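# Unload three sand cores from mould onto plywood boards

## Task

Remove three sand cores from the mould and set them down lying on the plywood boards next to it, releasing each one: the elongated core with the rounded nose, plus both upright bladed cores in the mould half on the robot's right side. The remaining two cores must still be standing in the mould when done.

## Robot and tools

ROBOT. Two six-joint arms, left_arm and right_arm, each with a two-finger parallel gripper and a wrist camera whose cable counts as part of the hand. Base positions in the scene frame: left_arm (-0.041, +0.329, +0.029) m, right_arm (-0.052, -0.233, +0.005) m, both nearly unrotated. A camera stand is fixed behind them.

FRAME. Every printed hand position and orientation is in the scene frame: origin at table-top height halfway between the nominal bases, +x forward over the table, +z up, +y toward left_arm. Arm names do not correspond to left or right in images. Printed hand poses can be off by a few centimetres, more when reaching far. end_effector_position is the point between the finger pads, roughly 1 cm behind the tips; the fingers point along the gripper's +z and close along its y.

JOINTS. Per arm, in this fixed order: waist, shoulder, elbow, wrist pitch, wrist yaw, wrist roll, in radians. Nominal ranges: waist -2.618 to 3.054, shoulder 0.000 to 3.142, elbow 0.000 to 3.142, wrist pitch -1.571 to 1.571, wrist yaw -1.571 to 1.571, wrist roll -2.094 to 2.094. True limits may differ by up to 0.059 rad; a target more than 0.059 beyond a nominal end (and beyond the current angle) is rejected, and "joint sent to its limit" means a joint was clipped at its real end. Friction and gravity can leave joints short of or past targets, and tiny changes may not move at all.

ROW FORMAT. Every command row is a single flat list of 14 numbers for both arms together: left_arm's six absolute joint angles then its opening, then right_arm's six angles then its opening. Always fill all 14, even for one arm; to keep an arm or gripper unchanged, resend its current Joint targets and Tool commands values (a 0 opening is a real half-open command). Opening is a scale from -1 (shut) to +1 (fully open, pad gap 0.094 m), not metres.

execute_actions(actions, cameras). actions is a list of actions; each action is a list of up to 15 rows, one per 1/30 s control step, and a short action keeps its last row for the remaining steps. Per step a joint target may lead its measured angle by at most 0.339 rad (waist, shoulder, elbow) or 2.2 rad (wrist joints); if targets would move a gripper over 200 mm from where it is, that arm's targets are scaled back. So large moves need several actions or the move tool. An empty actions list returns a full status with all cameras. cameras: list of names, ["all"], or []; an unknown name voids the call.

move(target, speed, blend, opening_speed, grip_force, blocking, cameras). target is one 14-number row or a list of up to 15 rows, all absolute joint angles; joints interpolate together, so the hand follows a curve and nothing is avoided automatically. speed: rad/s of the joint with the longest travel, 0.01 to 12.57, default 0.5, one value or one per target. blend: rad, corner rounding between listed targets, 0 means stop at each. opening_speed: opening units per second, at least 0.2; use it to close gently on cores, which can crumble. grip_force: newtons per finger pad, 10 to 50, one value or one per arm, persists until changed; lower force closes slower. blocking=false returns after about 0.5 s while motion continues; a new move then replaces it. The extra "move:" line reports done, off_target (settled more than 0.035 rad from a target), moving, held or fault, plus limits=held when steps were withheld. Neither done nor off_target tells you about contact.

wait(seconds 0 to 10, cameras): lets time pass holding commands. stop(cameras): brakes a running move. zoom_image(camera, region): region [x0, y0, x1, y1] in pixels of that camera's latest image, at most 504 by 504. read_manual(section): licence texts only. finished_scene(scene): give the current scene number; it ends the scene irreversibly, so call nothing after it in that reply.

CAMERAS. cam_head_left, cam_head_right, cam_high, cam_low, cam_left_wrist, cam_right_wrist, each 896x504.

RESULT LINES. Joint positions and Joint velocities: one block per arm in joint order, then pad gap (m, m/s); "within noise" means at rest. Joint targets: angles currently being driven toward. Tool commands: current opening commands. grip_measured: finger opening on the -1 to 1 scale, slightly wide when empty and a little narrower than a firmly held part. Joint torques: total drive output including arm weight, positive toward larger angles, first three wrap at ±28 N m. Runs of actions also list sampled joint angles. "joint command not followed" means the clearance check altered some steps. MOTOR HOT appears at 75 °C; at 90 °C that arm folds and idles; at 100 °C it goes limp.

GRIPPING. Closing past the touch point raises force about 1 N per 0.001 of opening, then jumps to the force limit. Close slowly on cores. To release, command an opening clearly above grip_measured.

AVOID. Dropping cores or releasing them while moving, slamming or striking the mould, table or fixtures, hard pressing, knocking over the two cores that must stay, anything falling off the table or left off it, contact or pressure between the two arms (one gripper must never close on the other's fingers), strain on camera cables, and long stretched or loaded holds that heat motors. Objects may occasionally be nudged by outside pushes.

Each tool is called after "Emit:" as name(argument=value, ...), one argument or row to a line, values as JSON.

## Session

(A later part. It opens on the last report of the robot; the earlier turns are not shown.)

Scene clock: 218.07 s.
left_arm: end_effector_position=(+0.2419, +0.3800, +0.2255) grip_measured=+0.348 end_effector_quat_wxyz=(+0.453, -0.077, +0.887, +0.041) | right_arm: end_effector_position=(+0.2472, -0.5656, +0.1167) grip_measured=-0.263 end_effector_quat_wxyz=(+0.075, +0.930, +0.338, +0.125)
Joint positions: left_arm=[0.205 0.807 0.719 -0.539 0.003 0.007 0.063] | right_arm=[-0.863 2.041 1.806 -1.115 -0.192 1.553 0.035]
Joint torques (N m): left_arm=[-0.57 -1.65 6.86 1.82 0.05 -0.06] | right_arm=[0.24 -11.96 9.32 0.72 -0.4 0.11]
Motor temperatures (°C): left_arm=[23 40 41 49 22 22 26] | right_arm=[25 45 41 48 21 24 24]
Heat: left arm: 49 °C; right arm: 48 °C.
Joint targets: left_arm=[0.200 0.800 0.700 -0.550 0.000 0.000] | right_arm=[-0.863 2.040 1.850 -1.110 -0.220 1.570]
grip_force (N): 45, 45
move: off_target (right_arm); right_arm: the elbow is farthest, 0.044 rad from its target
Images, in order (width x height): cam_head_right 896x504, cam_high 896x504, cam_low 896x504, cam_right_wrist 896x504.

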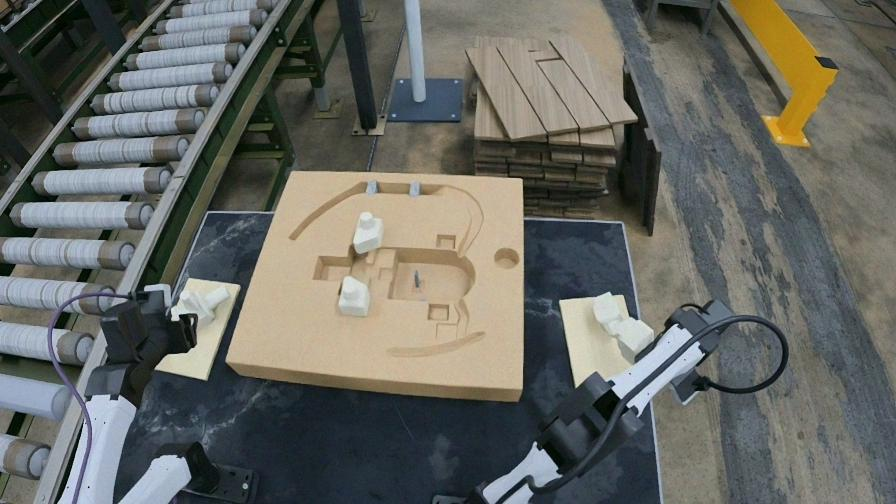

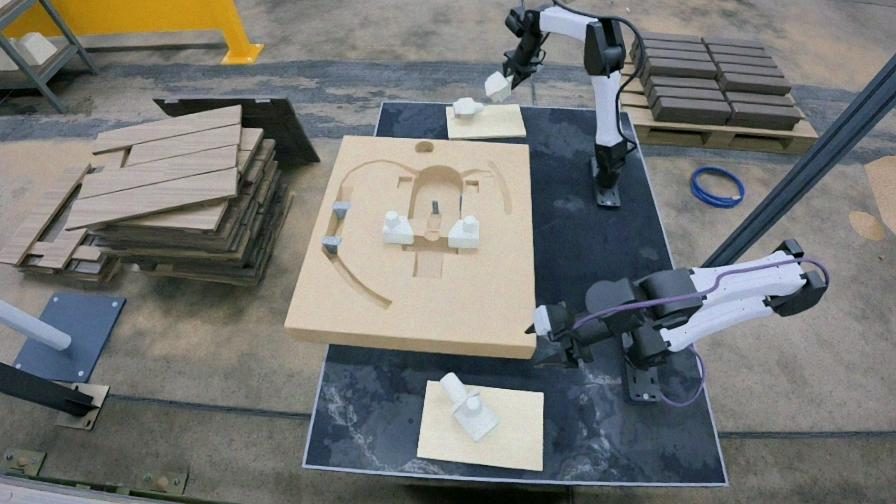

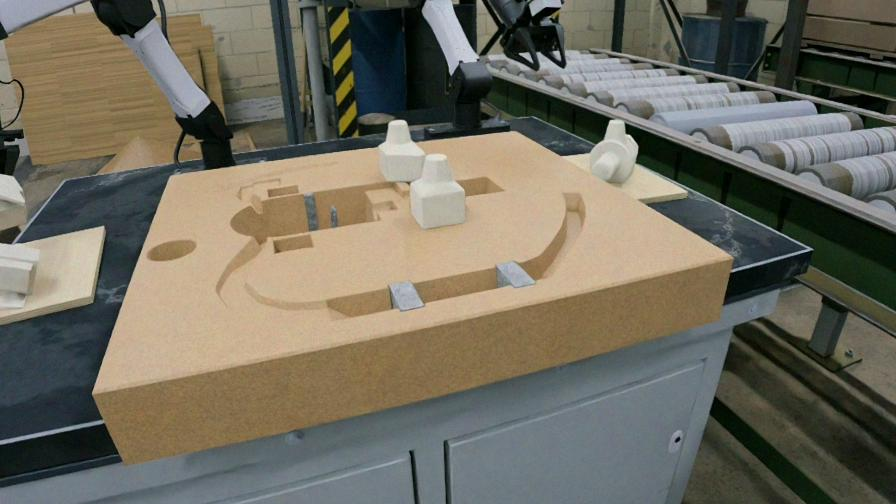

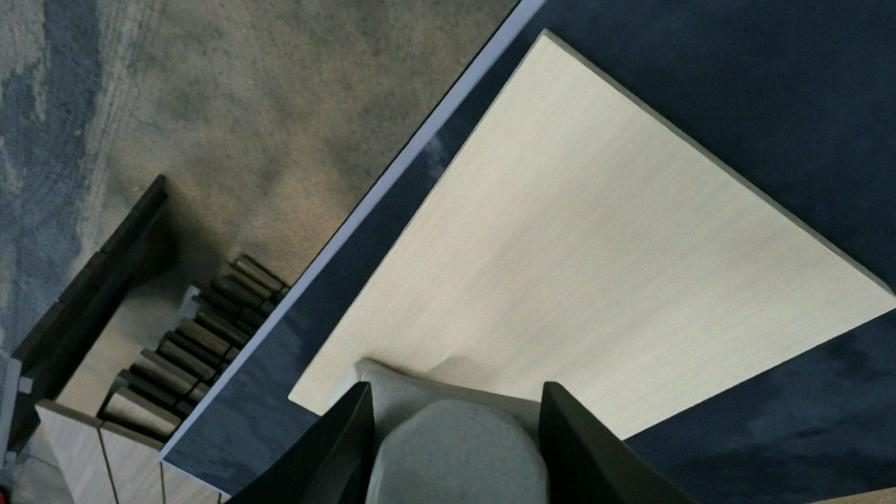

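Emit:
move(
  target=[
    [0.2,0.8,0.7,-0.55,0,0,0.35,-0.883,2.017,1.53,-0.86,-0.22,1.57,-1],
  ],
  cameras=["cam_right_wrist","cam_low","cam_head_right"],
  speed=[0.3],
)

Emit:
zoom_image(
  camera="cam_head_right",
  region=[500, 250, 720, 450],
)

Emit:
zoom_image(
  camera="cam_low",
  region=[0, 150, 130, 340],
)

Scene clock: 234.90 s.
left_arm: end_effector_position=(+0.2419, +0.3800, +0.2255) grip_measured=+0.348 end_effector_quat_wxyz=(+0.453, -0.077, +0.887, +0.041) | right_arm: end_effector_position=(+0.2295, -0.5505, +0.0460) grip_measured=-0.263 end_effector_quat_wxyz=(+0.045, +0.936, +0.327, +0.122)
Joint positions: left_arm=[0.205 0.807 0.719 -0.539 0.003 0.007 0.063] | right_arm=[-0.879 2.041 1.532 -0.9 -0.204 1.556 0.035]
Joint torques (N m): left_arm=[-0.55 -1.66 6.84 1.81 0.06 -0.06] | right_arm=[-0.06 -14 5.56 0.95 -0.21 0.07]
Motor temperatures (°C): left_arm=[23 39 40 49 22 22 26] | right_arm=[25 48 41 42 21 24 24]
Heat: left arm: 49 °C; right arm: 48 °C.
Joint targets: left_arm=[0.200 0.800 0.700 -0.550 0.000 0.000] | right_arm=[-0.883 2.017 1.530 -0.860 -0.220 1.570]
grip_force (N): 45, 45
move: off_target (right_arm); right_arm: the wrist pitch is farthest, 0.040 rad from its target
Images, in order (width x height): cam_head_right 896x504, cam_low 896x504, cam_right_wrist 896x504.

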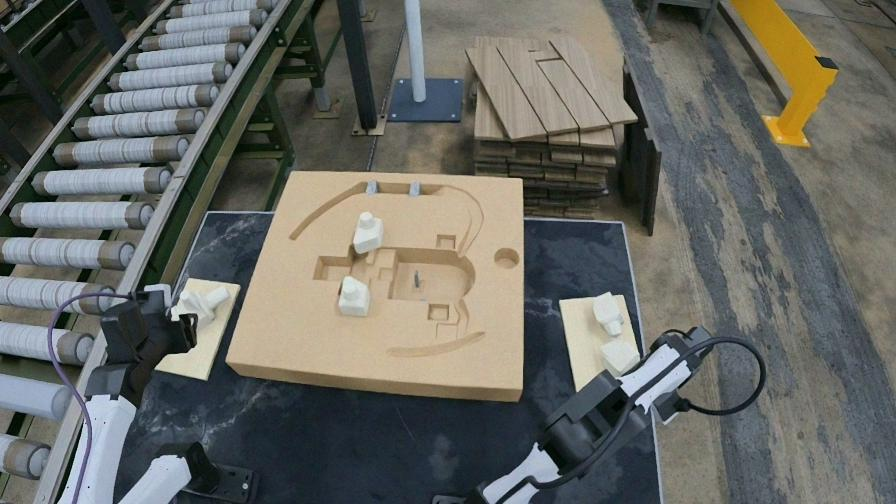

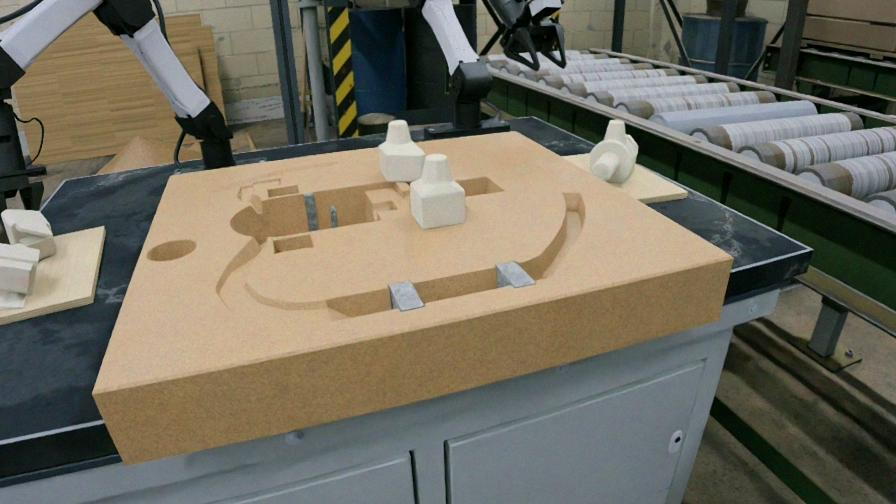

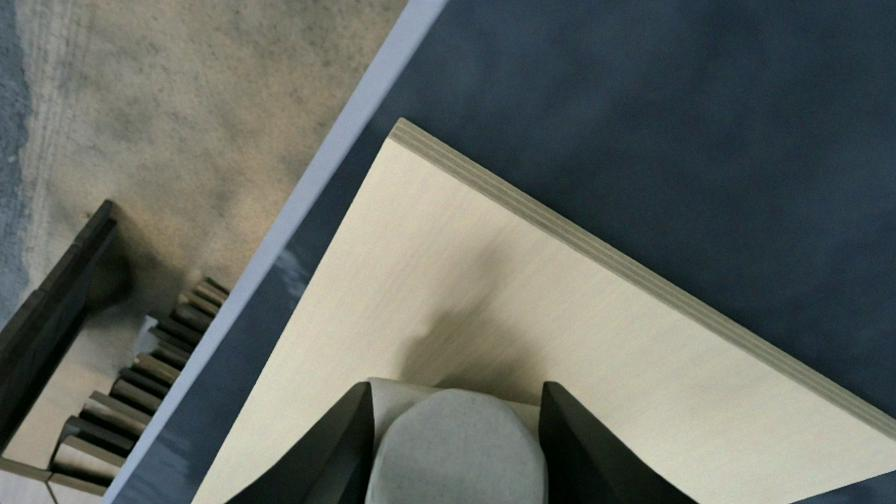

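Scaled by 2.291 from the camera's 896x504 image, which has a finer 1280x720 frame.

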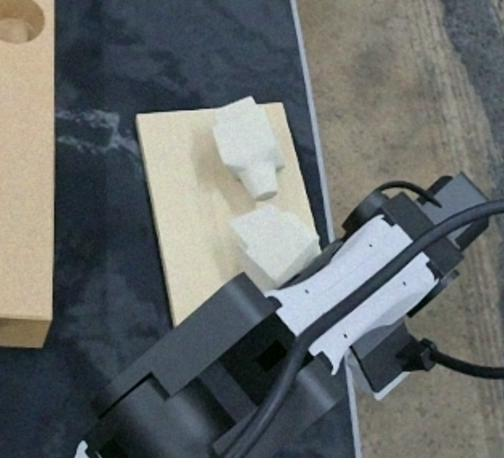

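Scaled by 2.653 from the camera's 896x504 image, which has a finer 1280x720 frame.

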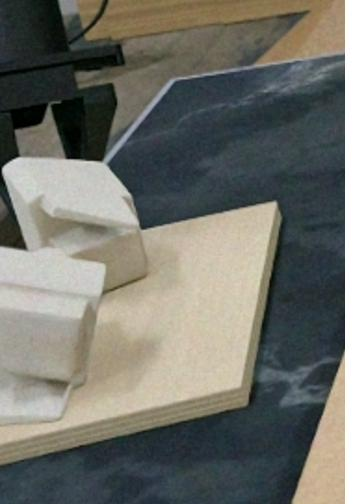

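Emit:
move(
  target=[
    [0.2,0.8,0.7,-0.55,0,0,0.35,-0.883,2.017,1.455,-0.785,-0.22,1.57,-1],
  ],
  cameras=["cam_right_wrist","cam_low"],
  speed=[0.12],
  grip_force=[45,14],
)

Emit:
zoom_image(
  camera="cam_low",
  region=[0, 150, 130, 340],
)

Scene clock: 242.67 s.
left_arm: end_effector_position=(+0.2419, +0.3800, +0.2255) grip_measured=+0.348 end_effector_quat_wxyz=(+0.453, -0.077, +0.887, +0.041) | right_arm: end_effector_position=(+0.2294, -0.5538, +0.0306) grip_measured=-0.245 end_effector_quat_wxyz=(+0.060, +0.935, +0.324, +0.126)
Joint positions: left_arm=[0.205 0.807 0.719 -0.539 0.003 0.007 0.063] | right_arm=[-0.884 2.041 1.463 -0.799 -0.205 1.56 0.035]
Joint torques (N m): left_arm=[-0.57 -1.65 6.8 1.81 0.05 -0.07] | right_arm=[0.32 -13.89 5.08 0.7 -0.27 0.04]
Heat: left arm: 49 °C; right arm: 50 °C.
Joint targets: left_arm=[0.200 0.800 0.700 -0.550 0.000 0.000] | right_arm=[-0.883 2.017 1.455 -0.785 -0.220 1.570]
grip_force (N): 45, 14
move: done
Images, in order (width x height): cam_low 896x504, cam_right_wrist 896x504.

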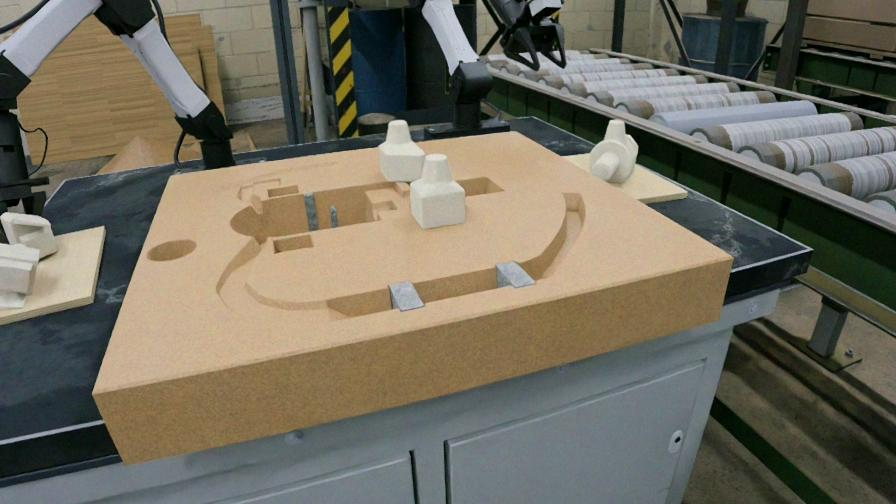

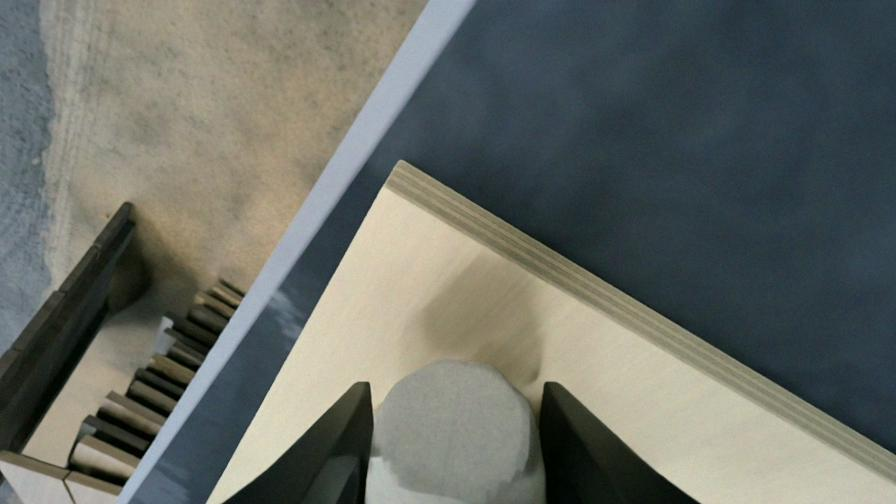

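Scaled by 2.653 from the camera's 896x504 image, which has a finer 1280x720 frame.

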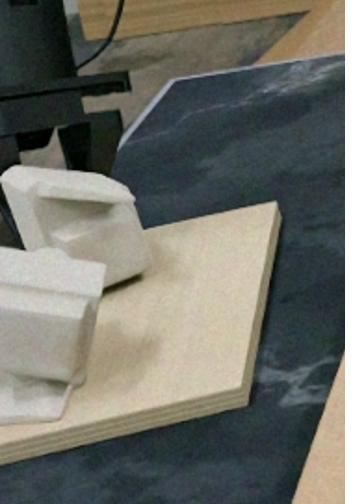

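Emit:
move(
  target=[
    [0.2,0.8,0.7,-0.55,0,0,0.35,-0.883,2.005,1.50,-0.82,-0.22,1.57,-1],
    [0.2,0.8,0.7,-0.55,0,0,0.35,-0.883,2.005,1.50,-0.82,-0.22,1.57,0.1],
  ],
  cameras=["cam_right_wrist","cam_low"],
  speed=[0.12,0.12],
  opening_speed=0.35,
)

Emit:
zoom_image(
  camera="cam_low",
  region=[0, 150, 130, 340],
)

Scene clock: 252.07 s.
left_arm: end_effector_position=(+0.2419, +0.3800, +0.2255) grip_measured=+0.348 end_effector_quat_wxyz=(+0.453, -0.077, +0.887, +0.041) | right_arm: end_effector_position=(+0.2309, -0.5534, +0.0337) grip_measured=+0.098 end_effector_quat_wxyz=(+0.058, +0.935, +0.325, +0.130)
Joint positions: left_arm=[0.205 0.807 0.719 -0.539 0.003 0.007 0.063] | right_arm=[-0.884 2.041 1.475 -0.812 -0.213 1.56 0.052]
Joint torques (N m): left_arm=[-0.55 -1.66 6.82 1.83 0.07 -0.05] | right_arm=[0.46 -15.12 7.54 0.52 -0.17 0.02]
Heat: left arm: 48 °C; right arm: 52 °C.
Joint targets: left_arm=[0.200 0.800 0.700 -0.550 0.000 0.000] | right_arm=[-0.883 2.005 1.500 -0.820 -0.220 1.570]
grip_force (N): 45, 14
move: off_target (right_arm); target 2's new numbers were sent with right_arm's shoulder 0.036 rad from that target; right_arm: the shoulder is farthest, 0.036 rad from its target
Images, in order (width x height): cam_low 896x504, cam_right_wrist 896x504.

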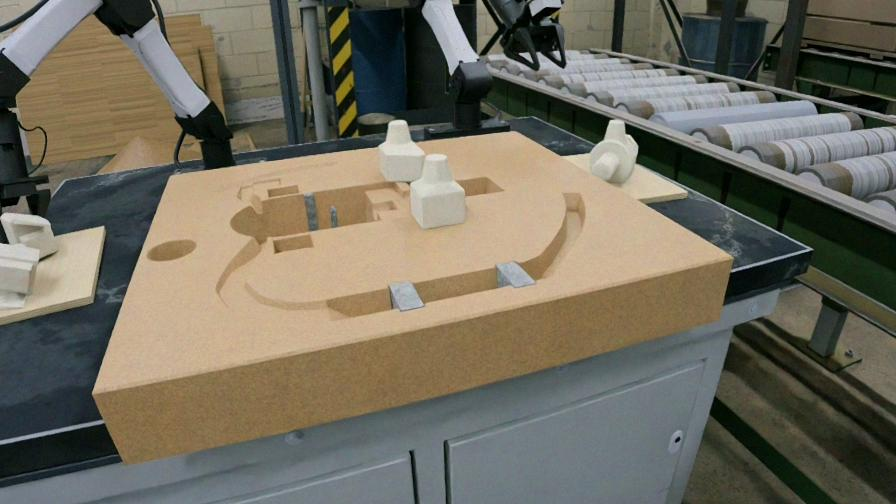

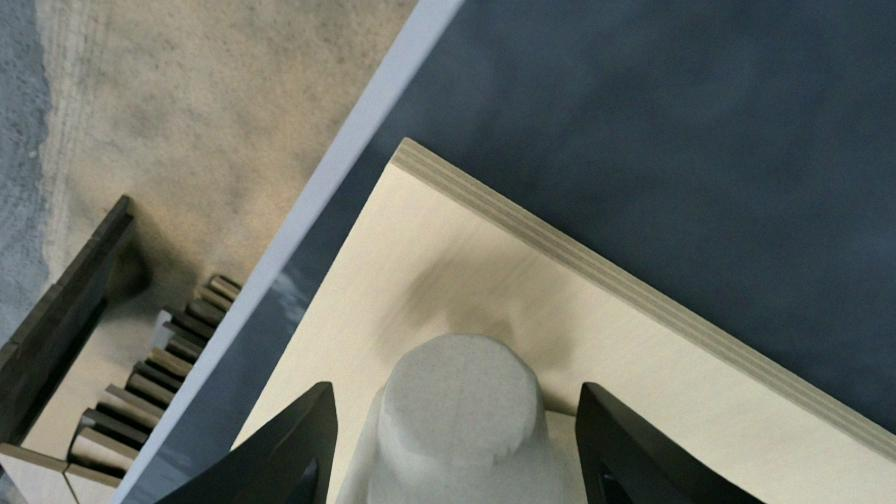

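Scaled by 2.653 from the camera's 896x504 image, which has a finer 1280x720 frame.

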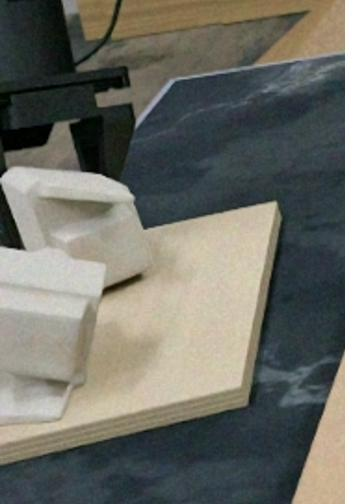

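Emit:
move(
  target=[
    [0.2,0.8,0.7,-0.55,0,0,0.35,-0.905,1.91,1.67,-1.09,-0.22,1.57,0.2],
    [0.2,0.8,0.7,-0.55,0,0,0.35,-0.6,1.3,1.2,-0.6,0,0.5,0.5],
  ],
  cameras=["all"],
  speed=[0.25,0.8],
  blend=[0.02,0],
)

Emit:
zoom_image(
  camera="cam_head_right",
  region=[500, 250, 720, 450],
)

Emit:
zoom_image(
  camera="cam_low",
  region=[0, 150, 130, 340],
)

Emit:
zoom_image(
  camera="cam_high",
  region=[390, 350, 570, 490],
)

Scene clock: 265.47 s.
left_arm: end_effector_position=(+0.2419, +0.3800, +0.2255) grip_measured=+0.348 end_effector_quat_wxyz=(+0.453, -0.077, +0.887, +0.041) | right_arm: end_effector_position=(+0.2578, -0.4682, +0.2426) grip_measured=+0.498 end_effector_quat_wxyz=(+0.408, +0.501, +0.763, -0.023)
Joint positions: left_arm=[0.205 0.807 0.719 -0.539 0.003 0.007 0.063] | right_arm=[-0.605 1.315 1.209 -0.621 -0.012 0.513 0.07]
Joint torques (N m): left_arm=[-0.62 -1.68 6.8 1.81 0.05 -0.06] | right_arm=[0.62 -7.08 6.02 1.81 0.13 -0.23]
Motor temperatures (°C): left_arm=[23 37 40 48 22 22 26] | right_arm=[25 53 39 39 21 24 23]
Heat: left arm: 48 °C; right arm: 53 °C.
Joint targets: left_arm=[0.200 0.800 0.700 -0.550 0.000 0.000] | right_arm=[-0.600 1.300 1.200 -0.600 0.000 0.500]
grip_force (N): 45, 14
move: done

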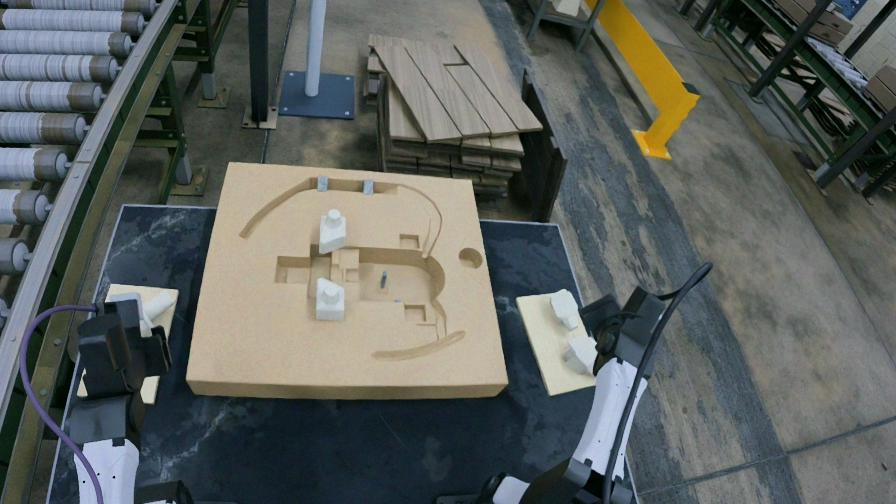

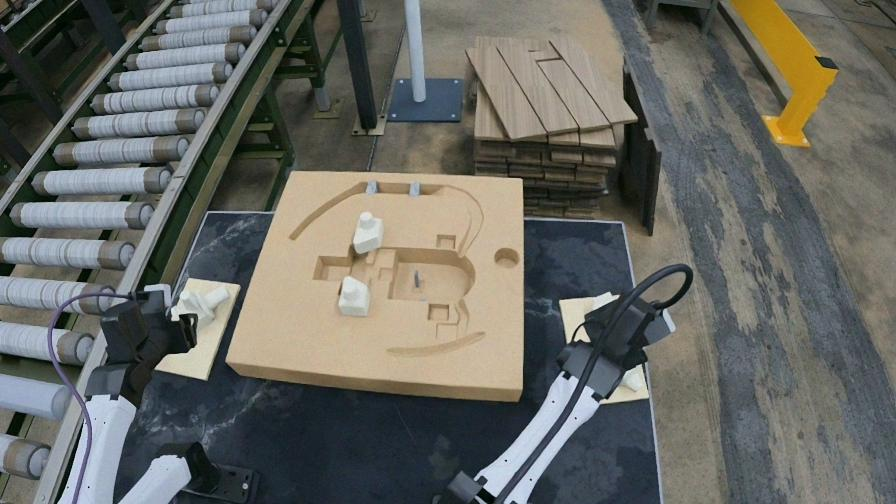

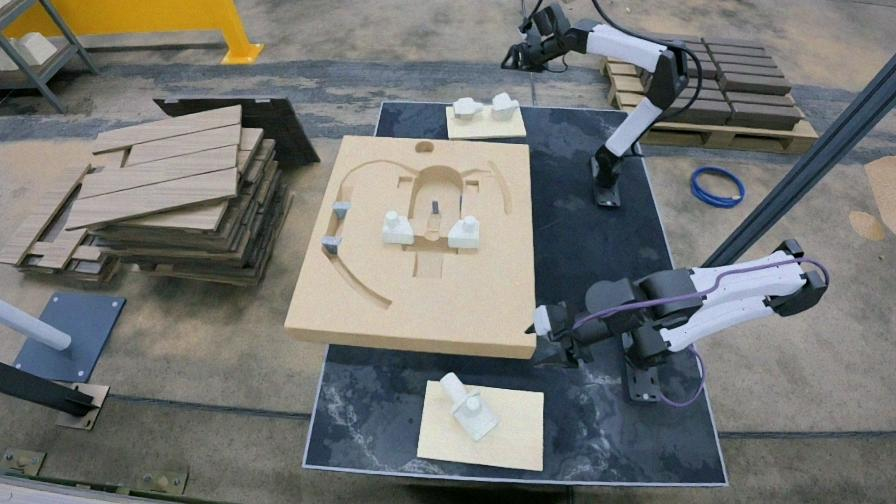

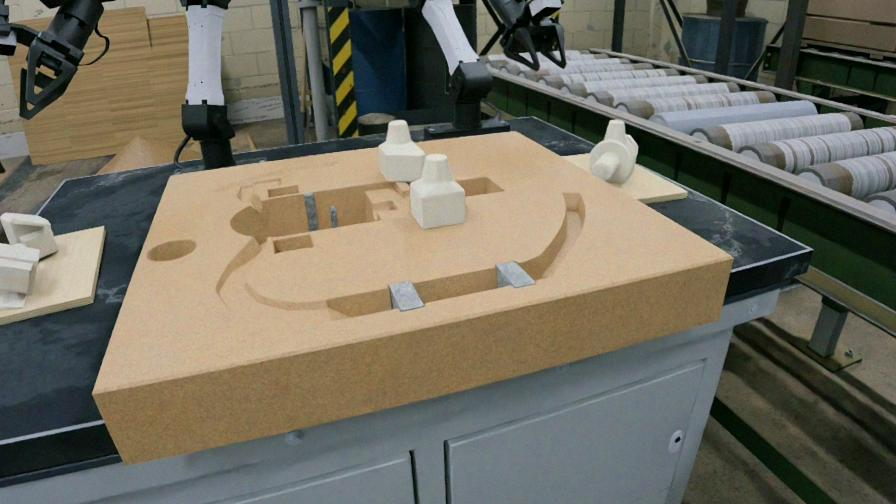

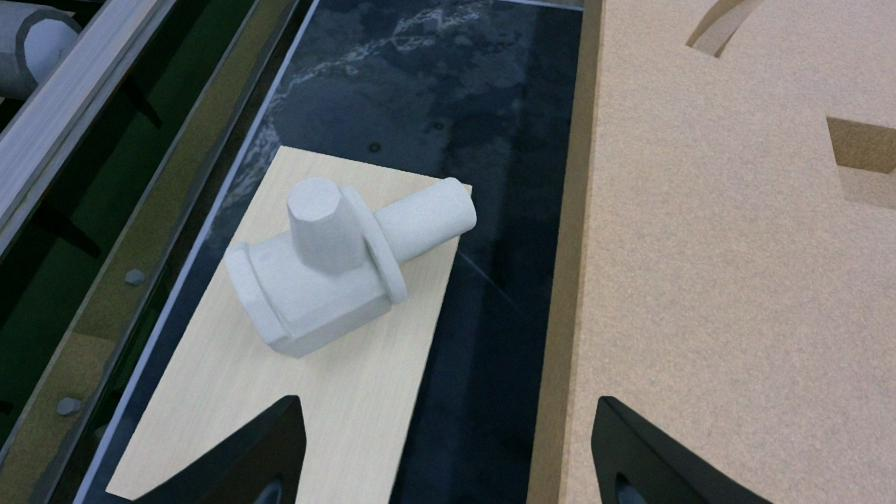

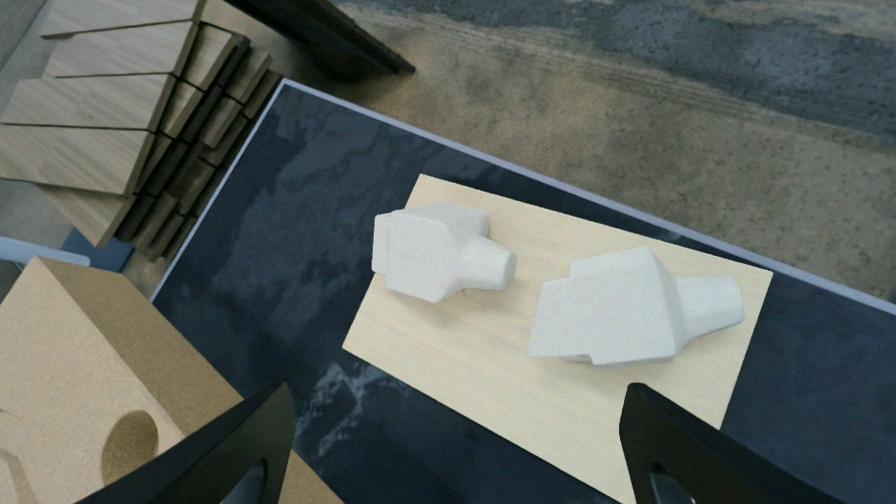

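Scaled by 2.291 from the camera's 896x504 image, which has a finer 1280x720 frame.

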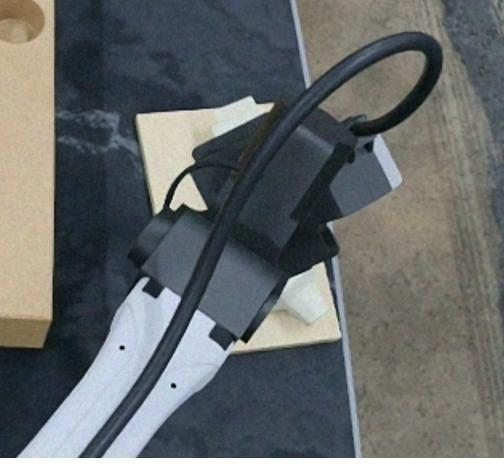

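Scaled by 2.653 from the camera's 896x504 image, which has a finer 1280x720 frame.

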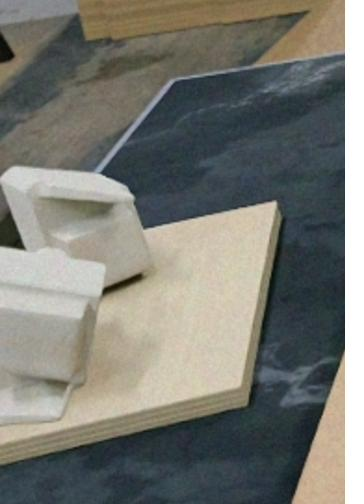

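Scaled by 2.800 from the camera's 896x504 image, which has a finer 1280x720 frame.

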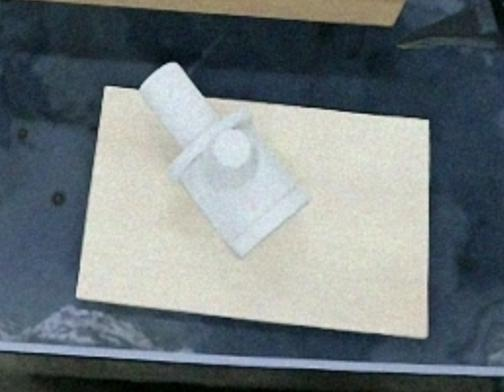

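Emit:
finished_scene(
  scene=2,
)

The scene is finished: the task was done.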